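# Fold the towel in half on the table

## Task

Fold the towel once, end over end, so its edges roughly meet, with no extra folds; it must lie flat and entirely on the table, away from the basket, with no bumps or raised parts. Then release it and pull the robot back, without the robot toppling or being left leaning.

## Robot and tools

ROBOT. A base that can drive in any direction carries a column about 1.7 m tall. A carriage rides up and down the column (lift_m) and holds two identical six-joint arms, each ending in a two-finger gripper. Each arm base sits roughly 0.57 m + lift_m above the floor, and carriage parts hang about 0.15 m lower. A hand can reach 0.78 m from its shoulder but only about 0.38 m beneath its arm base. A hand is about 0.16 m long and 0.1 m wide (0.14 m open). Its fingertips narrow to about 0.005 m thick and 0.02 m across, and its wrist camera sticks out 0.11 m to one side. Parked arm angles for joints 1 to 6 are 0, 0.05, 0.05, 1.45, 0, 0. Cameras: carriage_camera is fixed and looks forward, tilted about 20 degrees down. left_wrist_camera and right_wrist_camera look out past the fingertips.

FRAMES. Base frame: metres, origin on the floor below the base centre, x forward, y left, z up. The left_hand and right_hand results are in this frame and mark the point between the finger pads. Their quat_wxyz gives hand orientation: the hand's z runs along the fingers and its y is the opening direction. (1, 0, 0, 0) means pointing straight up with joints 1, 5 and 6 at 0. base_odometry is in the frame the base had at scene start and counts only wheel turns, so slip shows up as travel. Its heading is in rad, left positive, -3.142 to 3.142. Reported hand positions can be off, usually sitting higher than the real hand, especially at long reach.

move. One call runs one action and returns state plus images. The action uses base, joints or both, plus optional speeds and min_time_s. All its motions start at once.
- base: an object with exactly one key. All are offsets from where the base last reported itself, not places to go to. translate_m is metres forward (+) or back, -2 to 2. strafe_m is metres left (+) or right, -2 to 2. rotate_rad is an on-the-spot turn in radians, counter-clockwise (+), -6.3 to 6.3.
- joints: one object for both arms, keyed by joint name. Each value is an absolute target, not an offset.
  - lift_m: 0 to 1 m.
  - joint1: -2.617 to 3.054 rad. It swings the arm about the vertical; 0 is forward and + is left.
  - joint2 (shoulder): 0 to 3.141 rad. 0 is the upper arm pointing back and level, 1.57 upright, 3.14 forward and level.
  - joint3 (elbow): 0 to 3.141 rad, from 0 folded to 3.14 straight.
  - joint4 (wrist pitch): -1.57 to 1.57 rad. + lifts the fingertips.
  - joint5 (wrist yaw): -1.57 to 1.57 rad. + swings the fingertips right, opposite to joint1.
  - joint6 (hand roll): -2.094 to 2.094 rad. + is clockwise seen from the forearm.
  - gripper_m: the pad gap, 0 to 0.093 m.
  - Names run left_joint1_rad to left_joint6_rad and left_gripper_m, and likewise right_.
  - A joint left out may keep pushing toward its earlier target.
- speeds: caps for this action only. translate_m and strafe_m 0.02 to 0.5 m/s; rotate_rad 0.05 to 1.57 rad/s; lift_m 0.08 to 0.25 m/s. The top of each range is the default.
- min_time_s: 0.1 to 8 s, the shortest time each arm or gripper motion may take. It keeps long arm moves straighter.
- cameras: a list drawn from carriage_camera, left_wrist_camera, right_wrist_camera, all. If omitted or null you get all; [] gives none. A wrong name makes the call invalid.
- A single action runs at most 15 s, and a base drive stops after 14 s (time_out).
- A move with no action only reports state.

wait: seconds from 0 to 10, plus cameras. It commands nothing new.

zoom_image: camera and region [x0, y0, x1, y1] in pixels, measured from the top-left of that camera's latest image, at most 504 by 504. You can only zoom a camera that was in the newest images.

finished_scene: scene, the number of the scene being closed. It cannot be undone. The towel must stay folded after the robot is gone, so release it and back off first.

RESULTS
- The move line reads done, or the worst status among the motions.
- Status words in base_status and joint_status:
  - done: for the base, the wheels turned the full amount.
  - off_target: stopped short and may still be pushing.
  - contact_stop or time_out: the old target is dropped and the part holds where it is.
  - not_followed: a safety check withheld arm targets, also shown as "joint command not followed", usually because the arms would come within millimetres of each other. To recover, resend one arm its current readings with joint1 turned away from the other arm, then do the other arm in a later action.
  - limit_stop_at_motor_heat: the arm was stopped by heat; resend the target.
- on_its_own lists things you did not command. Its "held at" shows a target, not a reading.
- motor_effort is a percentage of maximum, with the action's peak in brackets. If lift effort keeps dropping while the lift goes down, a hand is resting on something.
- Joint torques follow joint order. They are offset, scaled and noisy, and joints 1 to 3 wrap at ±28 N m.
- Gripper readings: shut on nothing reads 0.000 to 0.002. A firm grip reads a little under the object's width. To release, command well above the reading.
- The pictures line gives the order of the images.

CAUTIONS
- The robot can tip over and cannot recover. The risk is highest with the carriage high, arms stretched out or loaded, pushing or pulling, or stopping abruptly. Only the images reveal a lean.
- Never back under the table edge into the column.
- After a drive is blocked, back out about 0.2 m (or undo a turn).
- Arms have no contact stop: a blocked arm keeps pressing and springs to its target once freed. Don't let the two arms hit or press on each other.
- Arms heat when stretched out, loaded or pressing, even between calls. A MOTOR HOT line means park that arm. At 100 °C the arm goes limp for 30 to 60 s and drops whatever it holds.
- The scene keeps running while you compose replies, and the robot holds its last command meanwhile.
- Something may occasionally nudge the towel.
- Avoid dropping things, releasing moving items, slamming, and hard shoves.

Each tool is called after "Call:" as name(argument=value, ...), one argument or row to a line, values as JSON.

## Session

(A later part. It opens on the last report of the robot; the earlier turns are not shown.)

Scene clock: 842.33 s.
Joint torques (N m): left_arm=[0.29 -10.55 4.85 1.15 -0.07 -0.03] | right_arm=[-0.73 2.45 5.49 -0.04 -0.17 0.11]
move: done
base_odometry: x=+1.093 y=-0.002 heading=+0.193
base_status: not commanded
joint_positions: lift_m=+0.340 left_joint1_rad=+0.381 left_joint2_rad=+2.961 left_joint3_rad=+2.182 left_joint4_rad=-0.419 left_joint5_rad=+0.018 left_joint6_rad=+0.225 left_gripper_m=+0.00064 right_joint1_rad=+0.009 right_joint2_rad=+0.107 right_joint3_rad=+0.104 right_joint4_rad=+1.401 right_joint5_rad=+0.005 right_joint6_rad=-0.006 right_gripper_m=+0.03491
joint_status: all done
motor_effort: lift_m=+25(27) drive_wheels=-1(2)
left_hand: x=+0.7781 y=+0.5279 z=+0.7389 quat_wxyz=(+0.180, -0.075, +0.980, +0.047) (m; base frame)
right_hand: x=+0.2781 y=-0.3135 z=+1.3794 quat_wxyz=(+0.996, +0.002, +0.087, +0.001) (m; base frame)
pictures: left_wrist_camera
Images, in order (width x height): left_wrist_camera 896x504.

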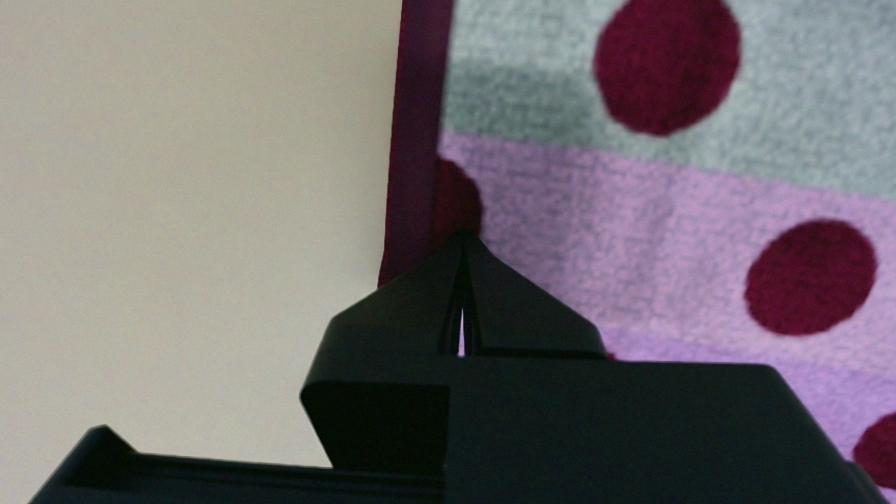

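Call:
move(
  joints={"lift_m":0.42},
  cameras=[],
)

Call:
move(
  joints={"left_joint1_rad":0.437,"left_joint6_rad":0.26,"left_gripper_m":0.035},
  min_time_s=1,
  cameras=[],
)

Call:
move(
  joints={"lift_m":0.333},
  speeds={"lift_m":0.08},
  cameras=["left_wrist_camera"],
)

Call:
move(
  joints={"left_gripper_m":0},
  min_time_s=1.5,
  cameras=["left_wrist_camera"],
)

Scene clock: 847.47 s.
Joint torques (N m): left_arm=[0.34 -13.57 6.04 1.24 0 -0.04] | right_arm=[-0.81 2.48 5.56 -0.06 -0.14 0.12]
move: done
base_odometry: x=+1.093 y=-0.002 heading=+0.193
base_status: not commanded
joint_positions: lift_m=+0.420 left_joint1_rad=+0.381 left_joint2_rad=+3.000 left_joint3_rad=+2.167 left_joint4_rad=-0.443 left_joint5_rad=+0.013 left_joint6_rad=+0.225 left_gripper_m=+0.00064 right_joint1_rad=+0.009 right_joint2_rad=+0.107 right_joint3_rad=+0.104 right_joint4_rad=+1.401 right_joint5_rad=+0.005 right_joint6_rad=-0.006 right_gripper_m=+0.03491
joint_status: all done
motor_effort: lift_m=+31(37) drive_wheels=-1(1)
left_hand: x=+0.7553 y=+0.5199 z=+0.7901 quat_wxyz=(+0.142, -0.076, +0.986, +0.038) (m; base frame)
right_hand: x=+0.2781 y=-0.3135 z=+1.4589 quat_wxyz=(+0.996, +0.002, +0.087, +0.001) (m; base frame)
pictures: none
No camera images: "cameras" was empty.

Scene clock: 848.77 s.
Joint torques (N m): left_arm=[0.39 -13.35 5.91 1.23 0 0.12] | right_arm=[-0.84 2.36 5.46 -0.05 -0.14 0.1]
move: done
MOTOR HOT: joint 2 (shoulder) of the left arm reports 75 °C; the controller stops that arm at 100 °C. To cool a motor, set the load down, stop pushing, or move to a pose that needs little force.
base_odometry: x=+1.093 y=-0.002 heading=+0.193
base_status: not commanded
joint_positions: lift_m=+0.420 left_joint1_rad=+0.433 left_joint2_rad=+3.000 left_joint3_rad=+2.167 left_joint4_rad=-0.443 left_joint5_rad=+0.011 left_joint6_rad=+0.249 left_gripper_m=+0.03491 right_joint1_rad=+0.009 right_joint2_rad=+0.107 right_joint3_rad=+0.104 right_joint4_rad=+1.401 right_joint5_rad=+0.005 right_joint6_rad=-0.006 right_gripper_m=+0.03491
joint_status: all done
motor_effort: lift_m=+31(32) drive_wheels=+0(1)
left_hand: x=+0.7438 y=+0.5468 z=+0.7901 quat_wxyz=(+0.140, -0.090, +0.985, +0.044) (m; base frame)
right_hand: x=+0.2781 y=-0.3135 z=+1.4589 quat_wxyz=(+0.996, +0.002, +0.087, +0.001) (m; base frame)
pictures: none
No camera images: "cameras" was empty.

Scene clock: 850.23 s.
Joint torques (N m): left_arm=[0.28 -10.03 4.56 1.29 -0.03 0.12] | right_arm=[-0.75 2.37 5.5 -0.05 -0.15 0.1]
move: done
MOTOR HOT: still on. Joint 2 (shoulder) of the left arm reports 76 °C.
base_odometry: x=+1.093 y=-0.002 heading=+0.193
base_status: not commanded
joint_positions: lift_m=+0.333 left_joint1_rad=+0.433 left_joint2_rad=+2.952 left_joint3_rad=+2.187 left_joint4_rad=-0.431 left_joint5_rad=+0.014 left_joint6_rad=+0.250 left_gripper_m=+0.03491 right_joint1_rad=+0.009 right_joint2_rad=+0.107 right_joint3_rad=+0.104 right_joint4_rad=+1.401 right_joint5_rad=+0.005 right_joint6_rad=-0.006 right_gripper_m=+0.03491
joint_status: all done
motor_effort: lift_m=+25(28) drive_wheels=-1(2)
left_hand: x=+0.7675 y=+0.5572 z=+0.7377 quat_wxyz=(+0.178, -0.088, +0.978, +0.056) (m; base frame)
right_hand: x=+0.2781 y=-0.3135 z=+1.3724 quat_wxyz=(+0.996, +0.002, +0.087, +0.001) (m; base frame)
pictures: left_wrist_camera
Images, in order (width x height): left_wrist_camera 896x504.

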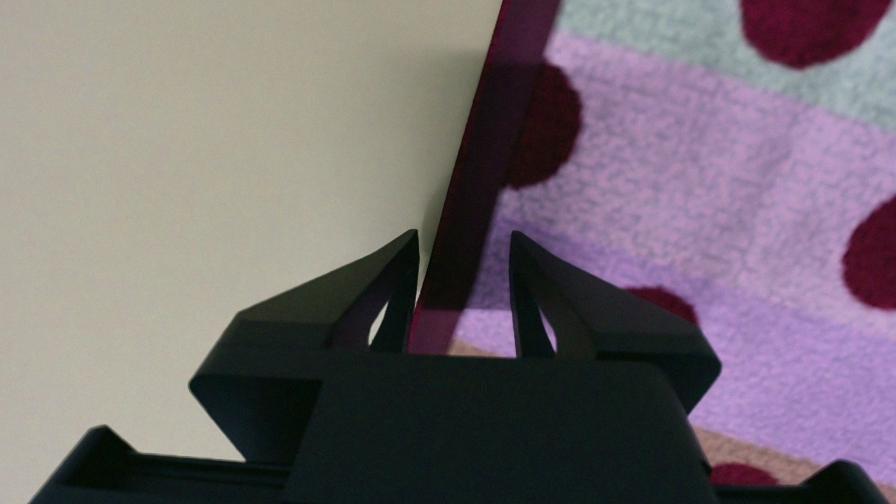

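Scene clock: 852.03 s.
Joint torques (N m): left_arm=[0.21 -10.07 4.52 1.14 -0.15 0.11] | right_arm=[-0.81 2.44 5.48 -0.05 -0.16 0.11]
move: done
MOTOR HOT: still on. Joint 2 (shoulder) of the left arm reports 75 °C.
base_odometry: x=+1.093 y=-0.002 heading=+0.193
base_status: not commanded
joint_positions: lift_m=+0.333 left_joint1_rad=+0.433 left_joint2_rad=+2.952 left_joint3_rad=+2.187 left_joint4_rad=-0.415 left_joint5_rad=+0.034 left_joint6_rad=+0.251 left_gripper_m=+0.00363 right_joint1_rad=+0.009 right_joint2_rad=+0.107 right_joint3_rad=+0.104 right_joint4_rad=+1.401 right_joint5_rad=+0.005 right_joint6_rad=-0.006 right_gripper_m=+0.03491
joint_status: all done
motor_effort: lift_m=+25(26) drive_wheels=-1(2)
left_hand: x=+0.7722 y=+0.5558 z=+0.7392 quat_wxyz=(+0.189, -0.086, +0.977, +0.050) (m; base frame)
right_hand: x=+0.2781 y=-0.3135 z=+1.3724 quat_wxyz=(+0.996, +0.002, +0.087, +0.001) (m; base frame)
pictures: left_wrist_camera
Images, in order (width x height): left_wrist_camera 896x504.

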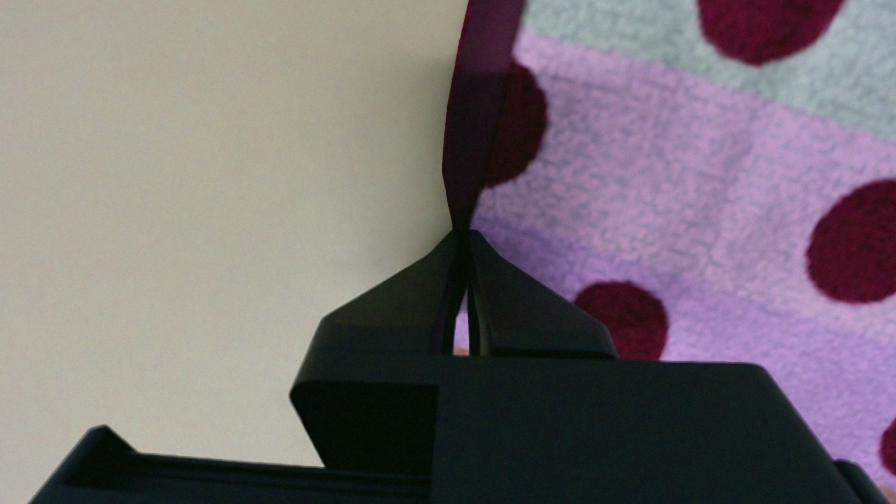

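Call:
move(
  joints={"lift_m":0.45},
  speeds={"lift_m":0.1},
  cameras=[],
)

Call:
move(
  joints={"lift_m":0.58,"left_joint1_rad":0.1,"left_joint2_rad":2.9,"left_joint3_rad":1.95,"left_joint4_rad":-0.2,"left_joint6_rad":-0.05},
  min_time_s=3,
  cameras=["left_wrist_camera"],
)

Call:
move(
  joints={"lift_m":0.52,"left_joint1_rad":0.3,"left_joint2_rad":2.94,"left_joint3_rad":2.06,"left_joint4_rad":-0.35,"left_joint6_rad":0.15},
  min_time_s=3,
  cameras=["left_wrist_camera"],
)

Call:
move(
  joints={"lift_m":0.45,"left_joint1_rad":0.395,"left_joint2_rad":2.96,"left_joint3_rad":2.09,"left_joint4_rad":-0.38,"left_joint6_rad":0.22},
  min_time_s=2.5,
  cameras=["left_wrist_camera"],
)

Scene clock: 867.20 s.
Joint torques (N m): left_arm=[0.29 -12.63 5.39 1.22 -0.04 0.12] | right_arm=[-0.65 2.45 5.5 -0.05 -0.13 0.11]
move: done
MOTOR HOT: still on. Joint 2 (shoulder) of the left arm reports 73 °C.
base_odometry: x=+1.093 y=-0.002 heading=+0.193
base_status: not commanded
joint_positions: lift_m=+0.450 left_joint1_rad=+0.433 left_joint2_rad=+2.990 left_joint3_rad=+2.174 left_joint4_rad=-0.440 left_joint5_rad=+0.014 left_joint6_rad=+0.251 left_gripper_m=+0.00344 right_joint1_rad=+0.009 right_joint2_rad=+0.107 right_joint3_rad=+0.104 right_joint4_rad=+1.401 right_joint5_rad=+0.005 right_joint6_rad=-0.006 right_gripper_m=+0.03491
joint_status: all done
motor_effort: lift_m=+31(37) drive_wheels=+0(1)
left_hand: x=+0.7501 y=+0.5492 z=+0.8281 quat_wxyz=(+0.150, -0.088, +0.984, +0.046) (m; base frame)
right_hand: x=+0.2781 y=-0.3135 z=+1.4889 quat_wxyz=(+0.996, +0.002, +0.087, +0.001) (m; base frame)
pictures: none
No camera images: "cameras" was empty.

Scene clock: 870.50 s.
Joint torques (N m): left_arm=[-0.66 -18.65 4.77 1.59 0 -0.09] | right_arm=[-0.84 2.36 5.45 -0.04 -0.14 0.09]
move: done
MOTOR HOT: still on. Joint 2 (shoulder) of the left arm reports 76 °C.
base_odometry: x=+1.093 y=-0.002 heading=+0.193
base_status: not commanded
joint_positions: lift_m=+0.580 left_joint1_rad=+0.108 left_joint2_rad=+2.957 left_joint3_rad=+1.965 left_joint4_rad=-0.211 left_joint5_rad=+0.011 left_joint6_rad=-0.040 left_gripper_m=+0.00343 right_joint1_rad=+0.009 right_joint2_rad=+0.107 right_joint3_rad=+0.104 right_joint4_rad=+1.401 right_joint5_rad=+0.005 right_joint6_rad=-0.006 right_gripper_m=+0.03491
joint_status: all done
motor_effort: lift_m=+31(38) drive_wheels=+0(1)
left_hand: x=+0.7817 y=+0.3707 z=+0.9358 quat_wxyz=(+0.182, -0.072, +0.981, +0.001) (m; base frame)
right_hand: x=+0.2781 y=-0.3135 z=+1.6189 quat_wxyz=(+0.996, +0.002, +0.087, +0.001) (m; base frame)
pictures: left_wrist_camera
Images, in order (width x height): left_wrist_camera 896x504.

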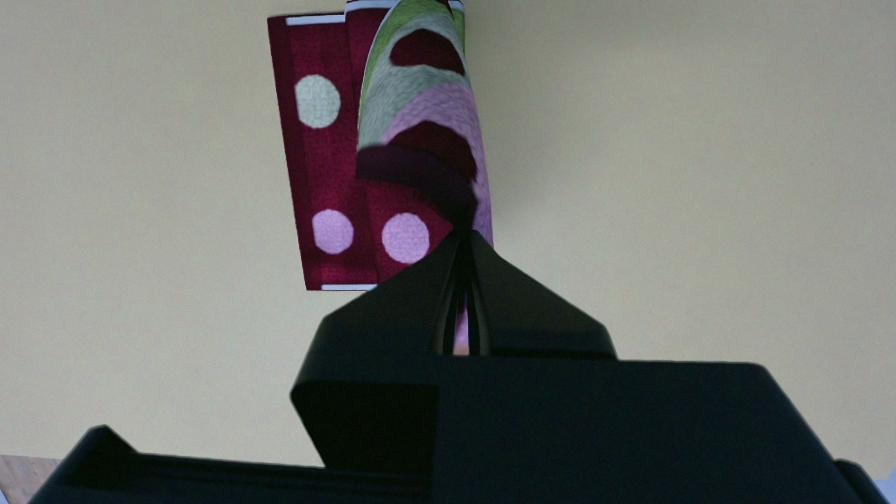

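Scene clock: 873.80 s.
Joint torques (N m): left_arm=[0.62 -13.91 8.64 1.26 0.02 0.15] | right_arm=[-0.81 2.4 5.57 -0.04 -0.14 0.11]
move: done
MOTOR HOT: still on. Joint 2 (shoulder) of the left arm reports 77 °C.
base_odometry: x=+1.093 y=-0.002 heading=+0.193
base_status: not commanded
joint_positions: lift_m=+0.520 left_joint1_rad=+0.291 left_joint2_rad=+2.931 left_joint3_rad=+2.034 left_joint4_rad=-0.337 left_joint5_rad=+0.011 left_joint6_rad=+0.140 left_gripper_m=+0.00342 right_joint1_rad=+0.009 right_joint2_rad=+0.107 right_joint3_rad=+0.104 right_joint4_rad=+1.401 right_joint5_rad=+0.005 right_joint6_rad=-0.006 right_gripper_m=+0.03491
joint_status: all done
motor_effort: lift_m=+29(31) drive_wheels=+0(1)
left_hand: x=+0.7692 y=+0.4720 z=+0.8989 quat_wxyz=(+0.165, -0.074, +0.983, +0.031) (m; base frame)
right_hand: x=+0.2781 y=-0.3135 z=+1.5591 quat_wxyz=(+0.996, +0.002, +0.087, +0.001) (m; base frame)
pictures: left_wrist_camera
Images, in order (width x height): left_wrist_camera 896x504.

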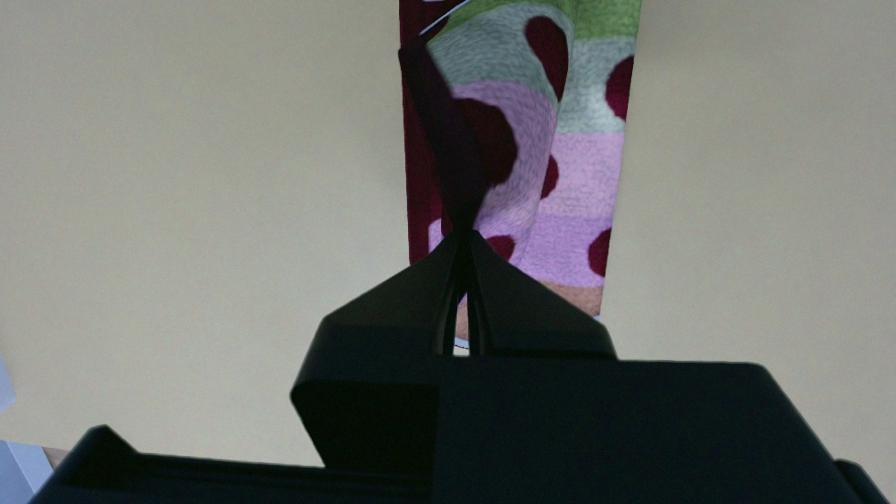

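Scene clock: 876.60 s.
Joint torques (N m): left_arm=[0.72 -12.48 8.69 1.24 0.03 0.12] | right_arm=[-0.66 2.45 5.45 -0.03 -0.14 0.09]
move: done
MOTOR HOT: still on. Joint 2 (shoulder) of the left arm reports 76 °C.
base_odometry: x=+1.093 y=-0.002 heading=+0.193
base_status: not commanded
joint_positions: lift_m=+0.450 left_joint1_rad=+0.387 left_joint2_rad=+2.931 left_joint3_rad=+2.064 left_joint4_rad=-0.365 left_joint5_rad=+0.011 left_joint6_rad=+0.210 left_gripper_m=+0.00342 right_joint1_rad=+0.009 right_joint2_rad=+0.107 right_joint3_rad=+0.104 right_joint4_rad=+1.401 right_joint5_rad=+0.005 right_joint6_rad=-0.006 right_gripper_m=+0.03491
joint_status: all done
motor_effort: lift_m=+31(31) drive_wheels=-1(1)
left_hand: x=+0.7559 y=+0.5244 z=+0.8348 quat_wxyz=(+0.163, -0.086, +0.982, +0.045) (m; base frame)
right_hand: x=+0.2781 y=-0.3135 z=+1.4891 quat_wxyz=(+0.996, +0.002, +0.087, +0.001) (m; base frame)
pictures: left_wrist_camera
Images, in order (width x height): left_wrist_camera 896x504.

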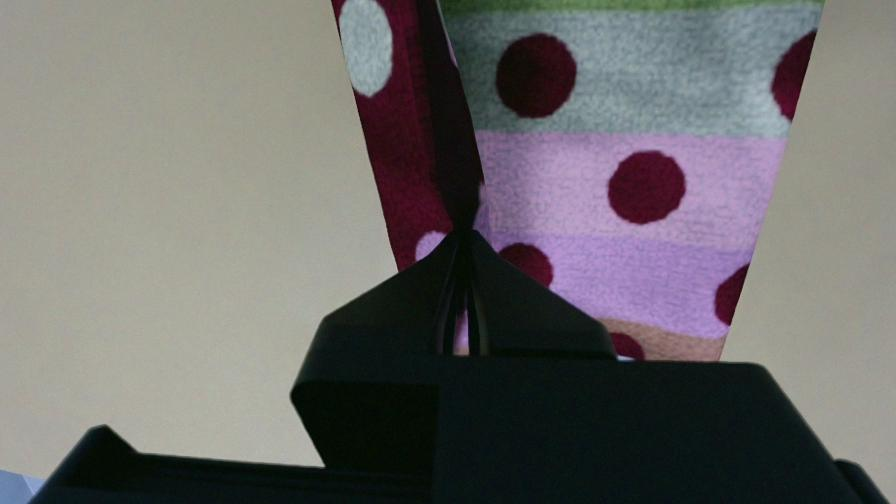

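Call:
move(
  joints={"lift_m":0.57,"left_joint1_rad":-0.04,"left_joint2_rad":2.83,"left_joint3_rad":1.66,"left_joint4_rad":0.12,"left_joint6_rad":-0.1},
  min_time_s=3,
  cameras=[],
)

Call:
move(
  joints={"lift_m":0.51,"left_joint1_rad":-0.308,"left_joint2_rad":2.93,"left_joint3_rad":1.77,"left_joint4_rad":0.2,"left_joint6_rad":-0.45},
  min_time_s=2.5,
  cameras=["left_wrist_camera"],
)

Call:
move(
  joints={"lift_m":0.57,"left_joint1_rad":-0.04,"left_joint2_rad":2.81,"left_joint3_rad":1.65,"left_joint4_rad":0.12,"left_joint6_rad":-0.14},
  min_time_s=2.5,
  cameras=["left_wrist_camera"],
)

Call:
move(
  joints={"lift_m":0.52,"left_joint1_rad":0.22,"left_joint2_rad":2.78,"left_joint3_rad":1.66,"left_joint4_rad":0.02,"left_joint6_rad":0.11},
  min_time_s=3,
  cameras=["left_wrist_camera"],
)

Scene clock: 886.60 s.
Joint torques (N m): left_arm=[-0.87 -17.47 3.88 1.9 -0.01 -0.09] | right_arm=[-0.73 2.35 5.52 -0.02 -0.16 0.13]
move: done
MOTOR HOT: still on. Joint 2 (shoulder) of the left arm reports 78 °C.
base_odometry: x=+1.093 y=-0.002 heading=+0.193
base_status: not commanded
joint_positions: lift_m=+0.570 left_joint1_rad=-0.032 left_joint2_rad=+2.884 left_joint3_rad=+1.673 left_joint4_rad=+0.108 left_joint5_rad=+0.010 left_joint6_rad=-0.090 left_gripper_m=+0.00342 right_joint1_rad=+0.009 right_joint2_rad=+0.107 right_joint3_rad=+0.104 right_joint4_rad=+1.401 right_joint5_rad=+0.005 right_joint6_rad=-0.006 right_gripper_m=+0.03491
joint_status: all done
motor_effort: lift_m=+31(38) drive_wheels=+0(1)
left_hand: x=+0.7612 y=+0.2944 z=+0.9189 quat_wxyz=(+0.231, -0.027, +0.972, -0.019) (m; base frame)
right_hand: x=+0.2781 y=-0.3135 z=+1.6090 quat_wxyz=(+0.996, +0.002, +0.087, +0.001) (m; base frame)
pictures: none
No camera images: "cameras" was empty.

Scene clock: 889.40 s.
Joint torques (N m): left_arm=[-0.81 -11.37 7.83 2.11 0 -0.06] | right_arm=[-0.77 2.35 5.52 -0.06 -0.15 0.08]
move: done
MOTOR HOT: still on. Joint 2 (shoulder) of the left arm reports 79 °C.
base_odometry: x=+1.093 y=-0.002 heading=+0.193
base_status: not commanded
joint_positions: lift_m=+0.510 left_joint1_rad=-0.300 left_joint2_rad=+2.895 left_joint3_rad=+1.746 left_joint4_rad=+0.189 left_joint5_rad=+0.010 left_joint6_rad=-0.440 left_gripper_m=+0.00342 right_joint1_rad=+0.009 right_joint2_rad=+0.107 right_joint3_rad=+0.104 right_joint4_rad=+1.401 right_joint5_rad=+0.005 right_joint6_rad=-0.006 right_gripper_m=+0.03491
joint_status: all done
motor_effort: lift_m=+29(30) drive_wheels=-1(1)
left_hand: x=+0.7785 y=+0.1426 z=+0.8832 quat_wxyz=(+0.278, -0.065, +0.952, -0.113) (m; base frame)
right_hand: x=+0.2781 y=-0.3135 z=+1.5491 quat_wxyz=(+0.996, +0.002, +0.087, +0.001) (m; base frame)
pictures: left_wrist_camera
Images, in order (width x height): left_wrist_camera 896x504.

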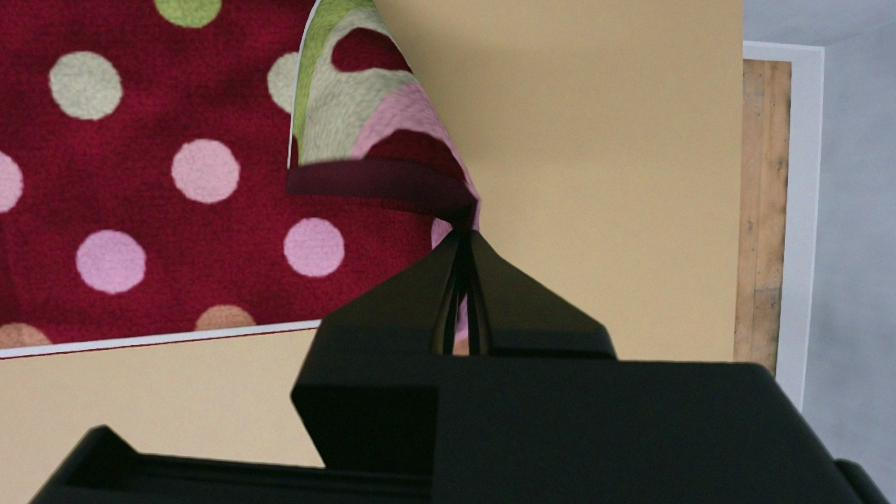

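Scene clock: 892.20 s.
Joint torques (N m): left_arm=[0.57 -17.52 3.97 1.61 -0.04 0.13] | right_arm=[-0.73 2.4 5.52 -0.05 -0.16 0.12]
move: done
MOTOR HOT: still on. Joint 2 (shoulder) of the left arm reports 81 °C.
base_odometry: x=+1.093 y=-0.002 heading=+0.193
base_status: not commanded
joint_positions: lift_m=+0.570 left_joint1_rad=-0.048 left_joint2_rad=+2.864 left_joint3_rad=+1.664 left_joint4_rad=+0.133 left_joint5_rad=+0.009 left_joint6_rad=-0.150 left_gripper_m=+0.00341 right_joint1_rad=+0.009 right_joint2_rad=+0.107 right_joint3_rad=+0.104 right_joint4_rad=+1.401 right_joint5_rad=+0.005 right_joint6_rad=-0.006 right_gripper_m=+0.03491
joint_status: all done
motor_effort: lift_m=+32(40) drive_wheels=+0(1)
left_hand: x=+0.7693 y=+0.2858 z=+0.9296 quat_wxyz=(+0.247, -0.048, +0.967, -0.029) (m; base frame)
right_hand: x=+0.2781 y=-0.3135 z=+1.6090 quat_wxyz=(+0.996, +0.002, +0.087, +0.001) (m; base frame)
pictures: left_wrist_camera
Images, in order (width x height): left_wrist_camera 896x504.

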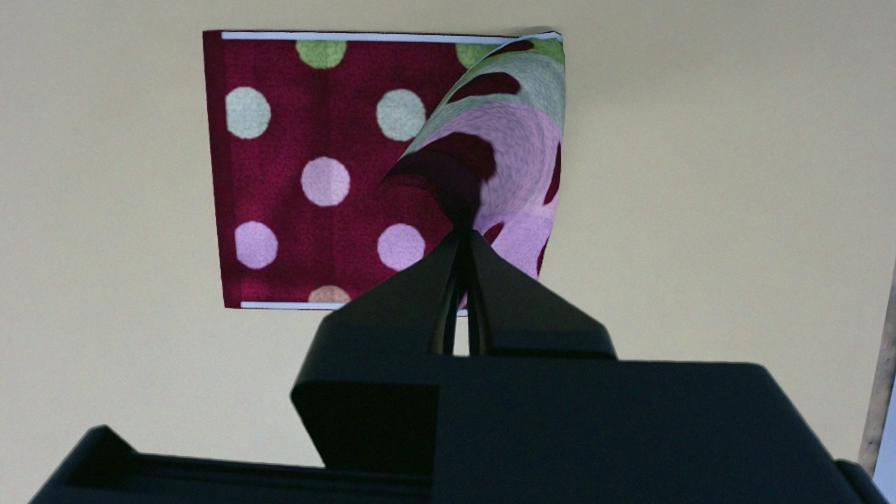

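Scene clock: 895.50 s.
Joint torques (N m): left_arm=[0.61 -17.33 5.55 1.43 -0.01 0.14] | right_arm=[-0.76 2.39 5.45 -0.05 -0.15 0.13]
move: done
MOTOR HOT: still on. Joint 2 (shoulder) of the left arm reports 83 °C.
base_odometry: x=+1.093 y=-0.002 heading=+0.193
base_status: not commanded
joint_positions: lift_m=+0.520 left_joint1_rad=+0.211 left_joint2_rad=+2.832 left_joint3_rad=+1.657 left_joint4_rad=+0.035 left_joint5_rad=+0.009 left_joint6_rad=+0.100 left_gripper_m=+0.00341 right_joint1_rad=+0.009 right_joint2_rad=+0.107 right_joint3_rad=+0.104 right_joint4_rad=+1.401 right_joint5_rad=+0.005 right_joint6_rad=-0.006 right_gripper_m=+0.03491
joint_status: all done
motor_effort: lift_m=+30(30) drive_wheels=+0(1)
left_hand: x=+0.7457 y=+0.4214 z=+0.8837 quat_wxyz=(+0.212, -0.054, +0.975, +0.029) (m; base frame)
right_hand: x=+0.2781 y=-0.3135 z=+1.5591 quat_wxyz=(+0.996, +0.002, +0.087, +0.001) (m; base frame)
pictures: left_wrist_camera
Images, in order (width x height): left_wrist_camera 896x504.

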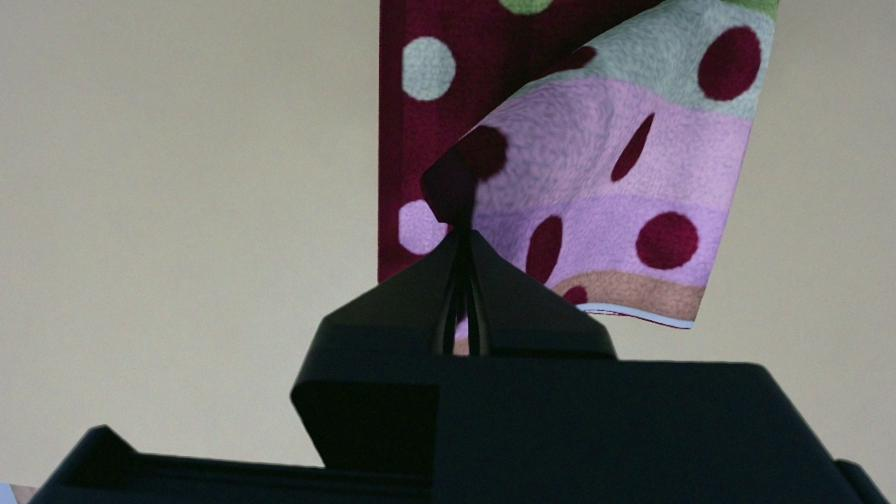

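Call:
move(
  joints={"lift_m":0.45,"left_joint1_rad":0.325,"left_joint2_rad":2.78,"left_joint3_rad":1.65,"left_joint4_rad":0.0,"left_joint6_rad":0.215},
  min_time_s=2.5,
  cameras=["left_wrist_camera"],
)

Scene clock: 901.27 s.
Joint torques (N m): left_arm=[0.64 -15.42 4.55 1.48 0.03 0.15] | right_arm=[-0.77 2.5 5.53 -0.04 -0.15 0.11]
move: done
MOTOR HOT: still on. Joint 2 (shoulder) of the left arm reports 87 °C.
base_odometry: x=+1.093 y=-0.002 heading=+0.193
base_status: not commanded
joint_positions: lift_m=+0.450 left_joint1_rad=+0.316 left_joint2_rad=+2.807 left_joint3_rad=+1.657 left_joint4_rad=+0.016 left_joint5_rad=+0.009 left_joint6_rad=+0.205 left_gripper_m=+0.00341 right_joint1_rad=+0.009 right_joint2_rad=+0.107 right_joint3_rad=+0.104 right_joint4_rad=+1.401 right_joint5_rad=+0.005 right_joint6_rad=-0.006 right_gripper_m=+0.03491
joint_status: all done
motor_effort: lift_m=+29(30) drive_wheels=+0(1)
left_hand: x=+0.7357 y=+0.4757 z=+0.8246 quat_wxyz=(+0.211, -0.053, +0.975, +0.051) (m; base frame)
right_hand: x=+0.2781 y=-0.3135 z=+1.4891 quat_wxyz=(+0.996, +0.002, +0.087, +0.001) (m; base frame)
pictures: left_wrist_camera
Images, in order (width x height): left_wrist_camera 896x504.

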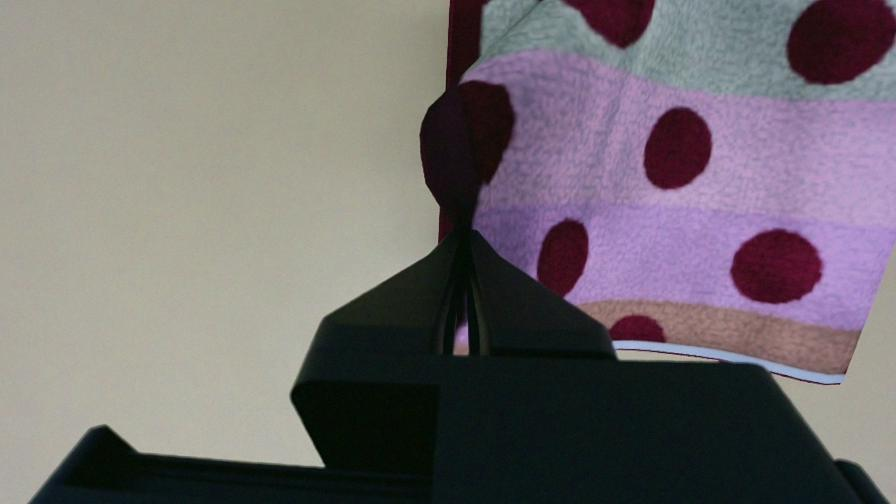

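Call:
move(
  joints={"lift_m":0.40,"left_joint1_rad":0.285,"left_joint2_rad":2.78,"left_joint3_rad":1.6,"left_joint4_rad":0.02,"left_joint6_rad":0.175},
  min_time_s=1.5,
  cameras=["left_wrist_camera"],
)

Scene clock: 905.83 s.
Joint torques (N m): left_arm=[-0.68 -15.1 3.9 1.64 0.04 -0.03] | right_arm=[-0.77 2.41 5.46 -0.06 -0.15 0.11]
move: done
MOTOR HOT: still on. Joint 2 (shoulder) of the left arm reports 89 °C.
base_odometry: x=+1.093 y=-0.002 heading=+0.193
base_status: not commanded
joint_positions: lift_m=+0.400 left_joint1_rad=+0.294 left_joint2_rad=+2.805 left_joint3_rad=+1.614 left_joint4_rad=+0.013 left_joint5_rad=+0.008 left_joint6_rad=+0.185 left_gripper_m=+0.00341 right_joint1_rad=+0.009 right_joint2_rad=+0.107 right_joint3_rad=+0.104 right_joint4_rad=+1.401 right_joint5_rad=+0.005 right_joint6_rad=-0.006 right_gripper_m=+0.03491
joint_status: all done
motor_effort: lift_m=+28(30) drive_wheels=+1(1)
left_hand: x=+0.7215 y=+0.4596 z=+0.7645 quat_wxyz=(+0.191, -0.053, +0.979, +0.042) (m; base frame)
right_hand: x=+0.2781 y=-0.3135 z=+1.4391 quat_wxyz=(+0.996, +0.002, +0.087, +0.001) (m; base frame)
pictures: left_wrist_camera
Images, in order (width x height): left_wrist_camera 896x504.

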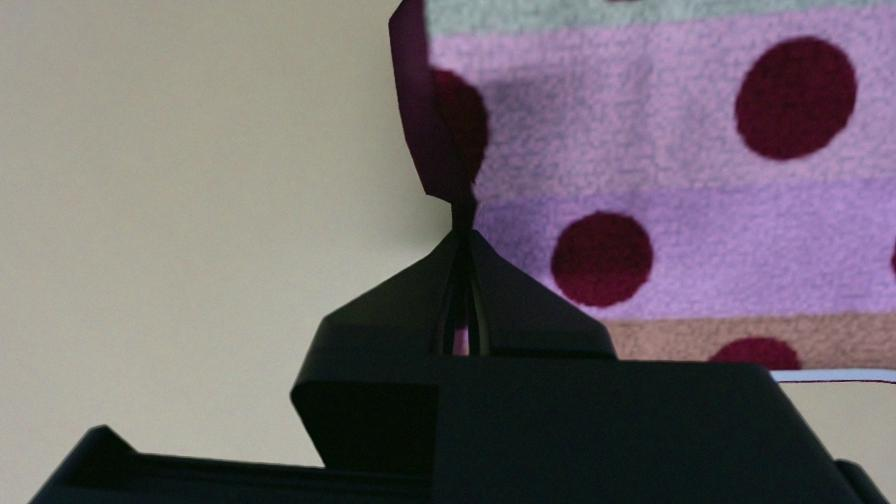

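Call:
move(
  joints={"lift_m":0.372,"left_joint1_rad":0.25,"left_joint3_rad":1.64,"left_joint6_rad":0.15},
  min_time_s=1,
  cameras=[],
)

Call:
move(
  joints={"left_gripper_m":0.03},
  min_time_s=1.5,
  cameras=[],
)

Call:
move(
  joints={"lift_m":0.5},
  speeds={"lift_m":0.1},
  cameras=[],
)

Call:
move(
  joints={"lift_m":0.72,"left_joint1_rad":0.15,"left_joint2_rad":2.0,"left_joint3_rad":1.0,"left_joint4_rad":0.05,"left_joint6_rad":0},
  min_time_s=1.5,
  cameras=["left_wrist_camera"],
)

Call:
zoom_image(
  camera="left_wrist_camera",
  region=[370, 90, 590, 290],
)

Call:
move(
  joints={"left_joint1_rad":0,"left_joint2_rad":0.05,"left_joint3_rad":0.05,"left_joint4_rad":1.45,"left_joint5_rad":0,"left_joint6_rad":0},
  min_time_s=2.5,
  cameras=["carriage_camera"],
)

Call:
zoom_image(
  camera="carriage_camera",
  region=[300, 370, 440, 480],
)

Scene clock: 913.53 s.
Joint torques (N m): left_arm=[-0.95 -14.8 6.79 1.43 0.1 -0.09] | right_arm=[-0.81 2.41 5.72 -0.06 -0.16 0.11]
move: done
MOTOR HOT: still on. Joint 2 (shoulder) of the left arm reports 93 °C.
base_odometry: x=+1.093 y=-0.002 heading=+0.193
base_status: not commanded
joint_positions: lift_m=+0.372 left_joint1_rad=+0.260 left_joint2_rad=+2.799 left_joint3_rad=+1.623 left_joint4_rad=+0.038 left_joint5_rad=-0.003 left_joint6_rad=+0.160 left_gripper_m=+0.00338 right_joint1_rad=+0.009 right_joint2_rad=+0.107 right_joint3_rad=+0.103 right_joint4_rad=+1.401 right_joint5_rad=+0.005 right_joint6_rad=-0.006 right_gripper_m=+0.03491
joint_status: all done
motor_effort: lift_m=+28(29) drive_wheels=-1(1)
left_hand: x=+0.7366 y=+0.4478 z=+0.7439 quat_wxyz=(+0.210, -0.049, +0.975, +0.046) (m; base frame)
right_hand: x=+0.2782 y=-0.3135 z=+1.4110 quat_wxyz=(+0.996, +0.002, +0.087, +0.001) (m; base frame)
pictures: none
No camera images: "cameras" was empty.

Scene clock: 915.33 s.
Joint torques (N m): left_arm=[-0.94 -14.72 6.8 1.41 0.15 -0.05] | right_arm=[-0.75 2.47 5.52 -0.05 -0.15 0.11]
move: done
MOTOR HOT: still on. Joint 2 (shoulder) of the left arm reports 94 °C.
base_odometry: x=+1.093 y=-0.002 heading=+0.193
base_status: not commanded
joint_positions: lift_m=+0.372 left_joint1_rad=+0.260 left_joint2_rad=+2.799 left_joint3_rad=+1.623 left_joint4_rad=+0.038 left_joint5_rad=-0.003 left_joint6_rad=+0.159 left_gripper_m=+0.02991 right_joint1_rad=+0.009 right_joint2_rad=+0.107 right_joint3_rad=+0.103 right_joint4_rad=+1.401 right_joint5_rad=+0.005 right_joint6_rad=-0.006 right_gripper_m=+0.03491
joint_status: all done
motor_effort: lift_m=+28(29) drive_wheels=+0(1)
left_hand: x=+0.7366 y=+0.4478 z=+0.7439 quat_wxyz=(+0.210, -0.050, +0.975, +0.046) (m; base frame)
right_hand: x=+0.2782 y=-0.3135 z=+1.4110 quat_wxyz=(+0.996, +0.002, +0.087, +0.001) (m; base frame)
pictures: none
No camera images: "cameras" was empty.

Scene clock: 917.00 s.
Joint torques (N m): left_arm=[-0.94 -14.94 6.41 1.49 0.13 -0.07] | right_arm=[-0.79 2.45 5.61 -0.07 -0.15 0.11]
move: done
MOTOR HOT: still on. Joint 2 (shoulder) of the left arm reports 94 °C.
base_odometry: x=+1.093 y=-0.002 heading=+0.193
base_status: not commanded
joint_positions: lift_m=+0.500 left_joint1_rad=+0.260 left_joint2_rad=+2.799 left_joint3_rad=+1.626 left_joint4_rad=+0.030 left_joint5_rad=-0.003 left_joint6_rad=+0.159 left_gripper_m=+0.02992 right_joint1_rad=+0.009 right_joint2_rad=+0.107 right_joint3_rad=+0.103 right_joint4_rad=+1.401 right_joint5_rad=+0.005 right_joint6_rad=-0.006 right_gripper_m=+0.03491
joint_status: all done
motor_effort: lift_m=+30(38) drive_wheels=-1(1)
left_hand: x=+0.7360 y=+0.4476 z=+0.8715 quat_wxyz=(+0.207, -0.050, +0.976, +0.046) (m; base frame)
right_hand: x=+0.2782 y=-0.3135 z=+1.5387 quat_wxyz=(+0.996, +0.002, +0.087, +0.001) (m; base frame)
pictures: none
No camera images: "cameras" was empty.

Scene clock: 918.83 s.
Joint torques (N m): left_arm=[-0.8 -12.71 5.01 1.94 0.12 -0.07] | right_arm=[-0.77 2.33 5.59 -0.06 -0.16 0.12]
move: done
MOTOR HOT: still on. Joint 2 (shoulder) of the left arm reports 94 °C.
base_odometry: x=+1.093 y=-0.002 heading=+0.193
base_status: not commanded
joint_positions: lift_m=+0.720 left_joint1_rad=+0.158 left_joint2_rad=+2.038 left_joint3_rad=+1.015 left_joint4_rad=+0.057 left_joint5_rad=-0.003 left_joint6_rad=+0.010 left_gripper_m=+0.02992 right_joint1_rad=+0.009 right_joint2_rad=+0.107 right_joint3_rad=+0.103 right_joint4_rad=+1.401 right_joint5_rad=+0.005 right_joint6_rad=-0.006 right_gripper_m=+0.03491
joint_status: all done
motor_effort: lift_m=+30(38) drive_wheels=+0(1)
left_hand: x=+0.6846 y=+0.3858 z=+1.2851 quat_wxyz=(+0.297, -0.071, +0.952, +0.027) (m; base frame)
right_hand: x=+0.2782 y=-0.3135 z=+1.7588 quat_wxyz=(+0.996, +0.002, +0.087, +0.001) (m; base frame)
pictures: left_wrist_camera
Images, in order (width x height): left_wrist_camera 896x504.

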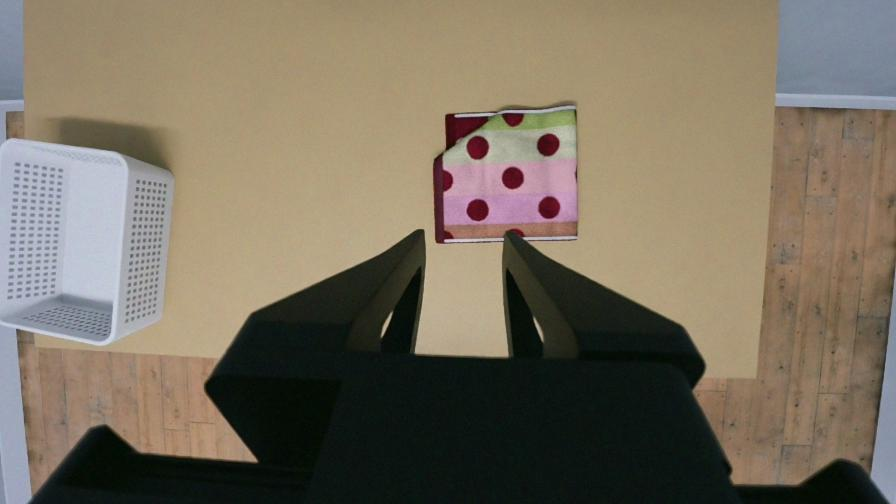

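Scaled by 2.291.

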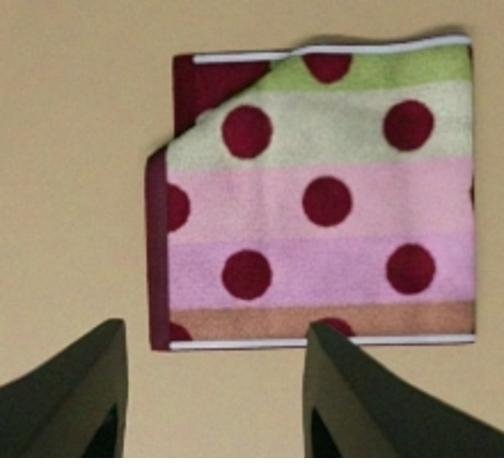

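Scene clock: 921.67 s.
Joint torques (N m): left_arm=[-0.85 2.24 4.78 0.12 0.13 -0.07] | right_arm=[-0.73 2.59 5.57 -0.08 -0.15 0.11]
move: done
MOTOR HOT: still on. Joint 2 (shoulder) of the left arm reports 92 °C.
base_odometry: x=+1.093 y=-0.002 heading=+0.193
base_status: not commanded
joint_positions: lift_m=+0.720 left_joint1_rad=+0.009 left_joint2_rad=+0.064 left_joint3_rad=+0.066 left_joint4_rad=+1.436 left_joint5_rad=-0.003 left_joint6_rad=+0.009 left_gripper_m=+0.02993 right_joint1_rad=+0.009 right_joint2_rad=+0.107 right_joint3_rad=+0.103 right_joint4_rad=+1.401 right_joint5_rad=+0.005 right_joint6_rad=-0.006 right_gripper_m=+0.03491
joint_status: all done
motor_effort: lift_m=+30(31) drive_wheels=+0(1)
left_hand: x=+0.2670 y=+0.3140 z=+1.7504 quat_wxyz=(+0.998, -0.002, +0.067, +0.009) (m; base frame)
right_hand: x=+0.2782 y=-0.3135 z=+1.7588 quat_wxyz=(+0.996, +0.002, +0.087, +0.001) (m; base frame)
pictures: carriage_camera
Images, in order (width x height): carriage_camera 896x504.

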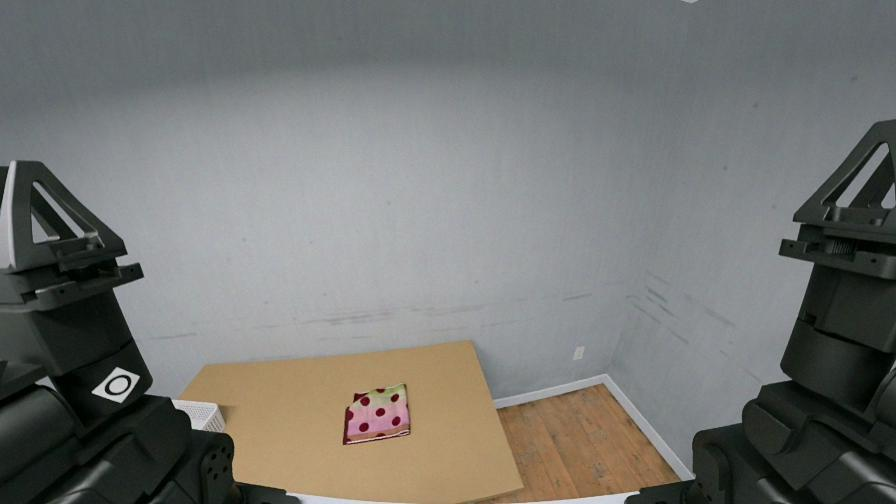

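Scaled by 3.600.

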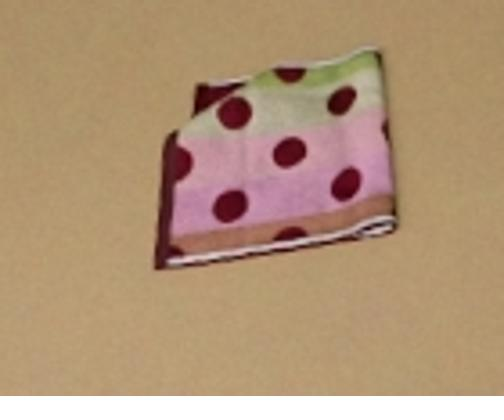

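Call:
wait(
  seconds=10,
  cameras=[],
)

Call:
wait(
  seconds=10,
  cameras=[],
)

Call:
move(
  joints={"lift_m":0.6,"left_joint1_rad":0.291,"left_joint2_rad":2.0,"left_joint3_rad":1.2,"left_joint4_rad":-0.165,"left_joint6_rad":0.13,"left_gripper_m":0.035},
  min_time_s=2,
  cameras=[],
)

Call:
move(
  joints={"lift_m":0.42,"left_joint2_rad":3.06,"left_joint3_rad":2.18},
  min_time_s=2,
  cameras=["left_wrist_camera"],
)

Scene clock: 942.37 s.
Joint torques (N m): left_arm=[-0.83 2.24 4.9 0.04 0.16 -0.05] | right_arm=[-0.88 2.45 5.57 -0.07 -0.15 0.12]
MOTOR HOT: still on. Joint 2 (shoulder) of the left arm reports 73 °C.
base_odometry: x=+1.093 y=-0.002 heading=+0.193
base_status: not commanded
joint_positions: lift_m=+0.720 left_joint1_rad=+0.009 left_joint2_rad=+0.064 left_joint3_rad=+0.066 left_joint4_rad=+1.439 left_joint5_rad=-0.003 left_joint6_rad=+0.009 left_gripper_m=+0.02993 right_joint1_rad=+0.009 right_joint2_rad=+0.107 right_joint3_rad=+0.103 right_joint4_rad=+1.401 right_joint5_rad=+0.005 right_joint6_rad=-0.006 right_gripper_m=+0.03491
joint_status: all done
motor_effort: lift_m=+30(31) drive_wheels=+0(1)
left_hand: x=+0.2663 y=+0.3140 z=+1.7505 quat_wxyz=(+0.998, -0.002, +0.065, +0.009) (m; base frame)
right_hand: x=+0.2782 y=-0.3135 z=+1.7588 quat_wxyz=(+0.996, +0.002, +0.087, +0.001) (m; base frame)
wait: 10.00 s; at rest from the start
pictures: none
No camera images: "cameras" was empty.

Scene clock: 952.37 s.
Joint torques (N m): left_arm=[-0.87 2.18 4.82 0.02 0.14 -0.08] | right_arm=[-0.83 2.44 5.48 -0.03 -0.14 0.11]
MOTOR HOT: cleared for the motors of the left arm.
base_odometry: x=+1.093 y=-0.002 heading=+0.193
base_status: not commanded
joint_positions: lift_m=+0.720 left_joint1_rad=+0.009 left_joint2_rad=+0.064 left_joint3_rad=+0.066 left_joint4_rad=+1.439 left_joint5_rad=-0.003 left_joint6_rad=+0.009 left_gripper_m=+0.02993 right_joint1_rad=+0.009 right_joint2_rad=+0.107 right_joint3_rad=+0.103 right_joint4_rad=+1.401 right_joint5_rad=+0.005 right_joint6_rad=-0.006 right_gripper_m=+0.03491
joint_status: all done
motor_effort: lift_m=+30(31) drive_wheels=+0(1)
left_hand: x=+0.2663 y=+0.3140 z=+1.7505 quat_wxyz=(+0.998, -0.002, +0.065, +0.009) (m; base frame)
right_hand: x=+0.2782 y=-0.3135 z=+1.7588 quat_wxyz=(+0.996, +0.002, +0.087, +0.001) (m; base frame)
wait: 10.00 s; at rest by 0.27 s
pictures: none
No camera images: "cameras" was empty.

Scene clock: 954.77 s.
Joint torques (N m): left_arm=[0.61 -8.34 9.59 1.84 0.16 0.18] | right_arm=[-0.84 2.51 5.48 -0.05 -0.17 0.11]
move: done
base_odometry: x=+1.093 y=-0.002 heading=+0.193
base_status: not commanded
joint_positions: lift_m=+0.600 left_joint1_rad=+0.283 left_joint2_rad=+1.977 left_joint3_rad=+1.173 left_joint4_rad=-0.146 left_joint5_rad=-0.003 left_joint6_rad=+0.120 left_gripper_m=+0.03490 right_joint1_rad=+0.009 right_joint2_rad=+0.107 right_joint3_rad=+0.103 right_joint4_rad=+1.401 right_joint5_rad=+0.005 right_joint6_rad=-0.006 right_gripper_m=+0.03491
joint_status: all done
motor_effort: lift_m=+30(31) drive_wheels=+0(1)
left_hand: x=+0.6940 y=+0.4478 z=+1.2171 quat_wxyz=(+0.299, -0.078, +0.949, +0.063) (m; base frame)
right_hand: x=+0.2782 y=-0.3135 z=+1.6388 quat_wxyz=(+0.996, +0.002, +0.087, +0.001) (m; base frame)
pictures: none
No camera images: "cameras" was empty.

Scene clock: 957.07 s.
Joint torques (N m): left_arm=[0.57 -12.38 9.17 1.79 0.11 0.13] | right_arm=[-0.81 2.4 5.56 -0.07 -0.14 0.11]
move: done
base_odometry: x=+1.093 y=-0.002 heading=+0.193
base_status: not commanded
joint_positions: lift_m=+0.420 left_joint1_rad=+0.283 left_joint2_rad=+3.024 left_joint3_rad=+2.154 left_joint4_rad=-0.160 left_joint5_rad=-0.003 left_joint6_rad=+0.120 left_gripper_m=+0.03490 right_joint1_rad=+0.009 right_joint2_rad=+0.107 right_joint3_rad=+0.103 right_joint4_rad=+1.401 right_joint5_rad=+0.005 right_joint6_rad=-0.006 right_gripper_m=+0.03491
joint_status: all done
motor_effort: lift_m=+28(30) drive_wheels=-1(1)
left_hand: x=+0.8209 y=+0.4847 z=+0.8011 quat_wxyz=(+0.261, -0.079, +0.960, +0.055) (m; base frame)
right_hand: x=+0.2782 y=-0.3135 z=+1.4589 quat_wxyz=(+0.996, +0.002, +0.087, +0.001) (m; base frame)
pictures: left_wrist_camera
Images, in order (width x height): left_wrist_camera 896x504.

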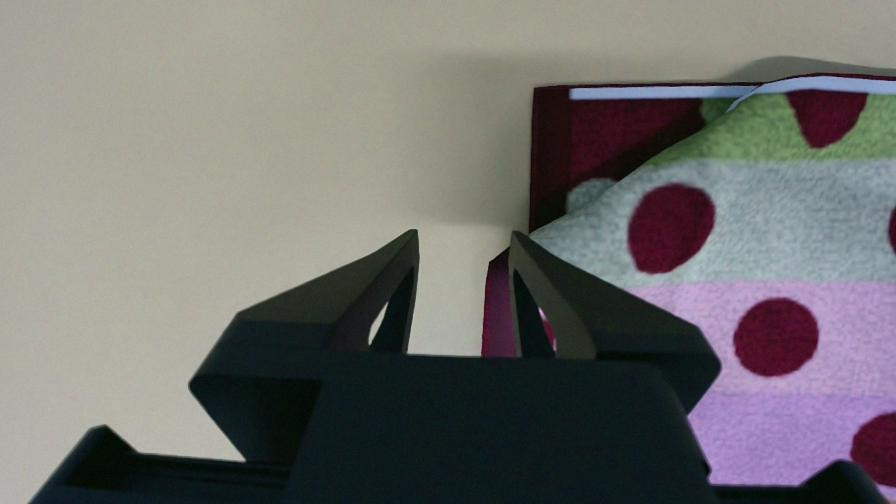

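Call:
move(
  joints={"left_joint1_rad":0.275,"left_joint2_rad":2.93,"left_joint3_rad":2.02,"left_joint4_rad":-0.25,"left_joint6_rad":0.12,"lift_m":0.40},
  min_time_s=1.5,
  cameras=["left_wrist_camera"],
)

Scene clock: 961.90 s.
Joint torques (N m): left_arm=[-0.75 -18.63 5 1.39 0.13 0.02] | right_arm=[-0.77 2.44 5.57 -0.07 -0.14 0.12]
move: done
base_odometry: x=+1.093 y=-0.002 heading=+0.193
base_status: not commanded
joint_positions: lift_m=+0.400 left_joint1_rad=+0.283 left_joint2_rad=+2.982 left_joint3_rad=+2.035 left_joint4_rad=-0.234 left_joint5_rad=-0.003 left_joint6_rad=+0.120 left_gripper_m=+0.03490 right_joint1_rad=+0.009 right_joint2_rad=+0.107 right_joint3_rad=+0.103 right_joint4_rad=+1.401 right_joint5_rad=+0.005 right_joint6_rad=-0.006 right_gripper_m=+0.03491
joint_status: all done
motor_effort: lift_m=+29(30) drive_wheels=+0(1)
left_hand: x=+0.7764 y=+0.4718 z=+0.7605 quat_wxyz=(+0.190, -0.080, +0.978, +0.041) (m; base frame)
right_hand: x=+0.2782 y=-0.3135 z=+1.4389 quat_wxyz=(+0.996, +0.002, +0.087, +0.001) (m; base frame)
pictures: left_wrist_camera
Images, in order (width x height): left_wrist_camera 896x504.

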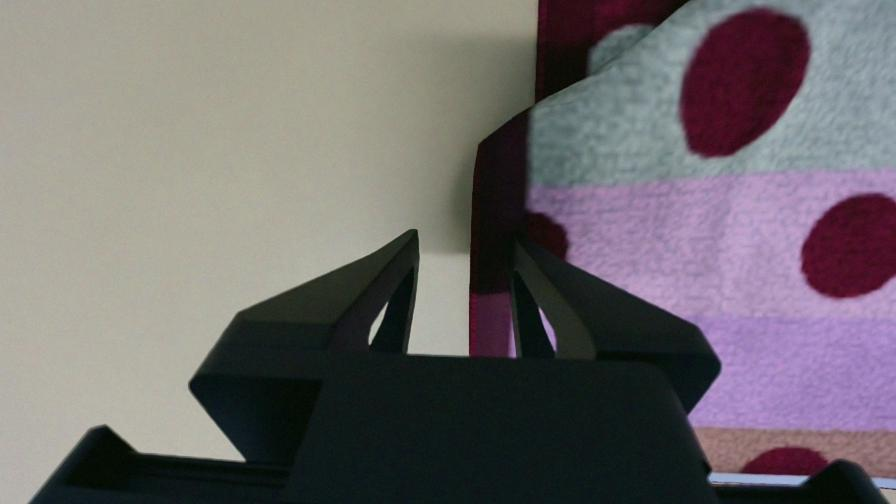

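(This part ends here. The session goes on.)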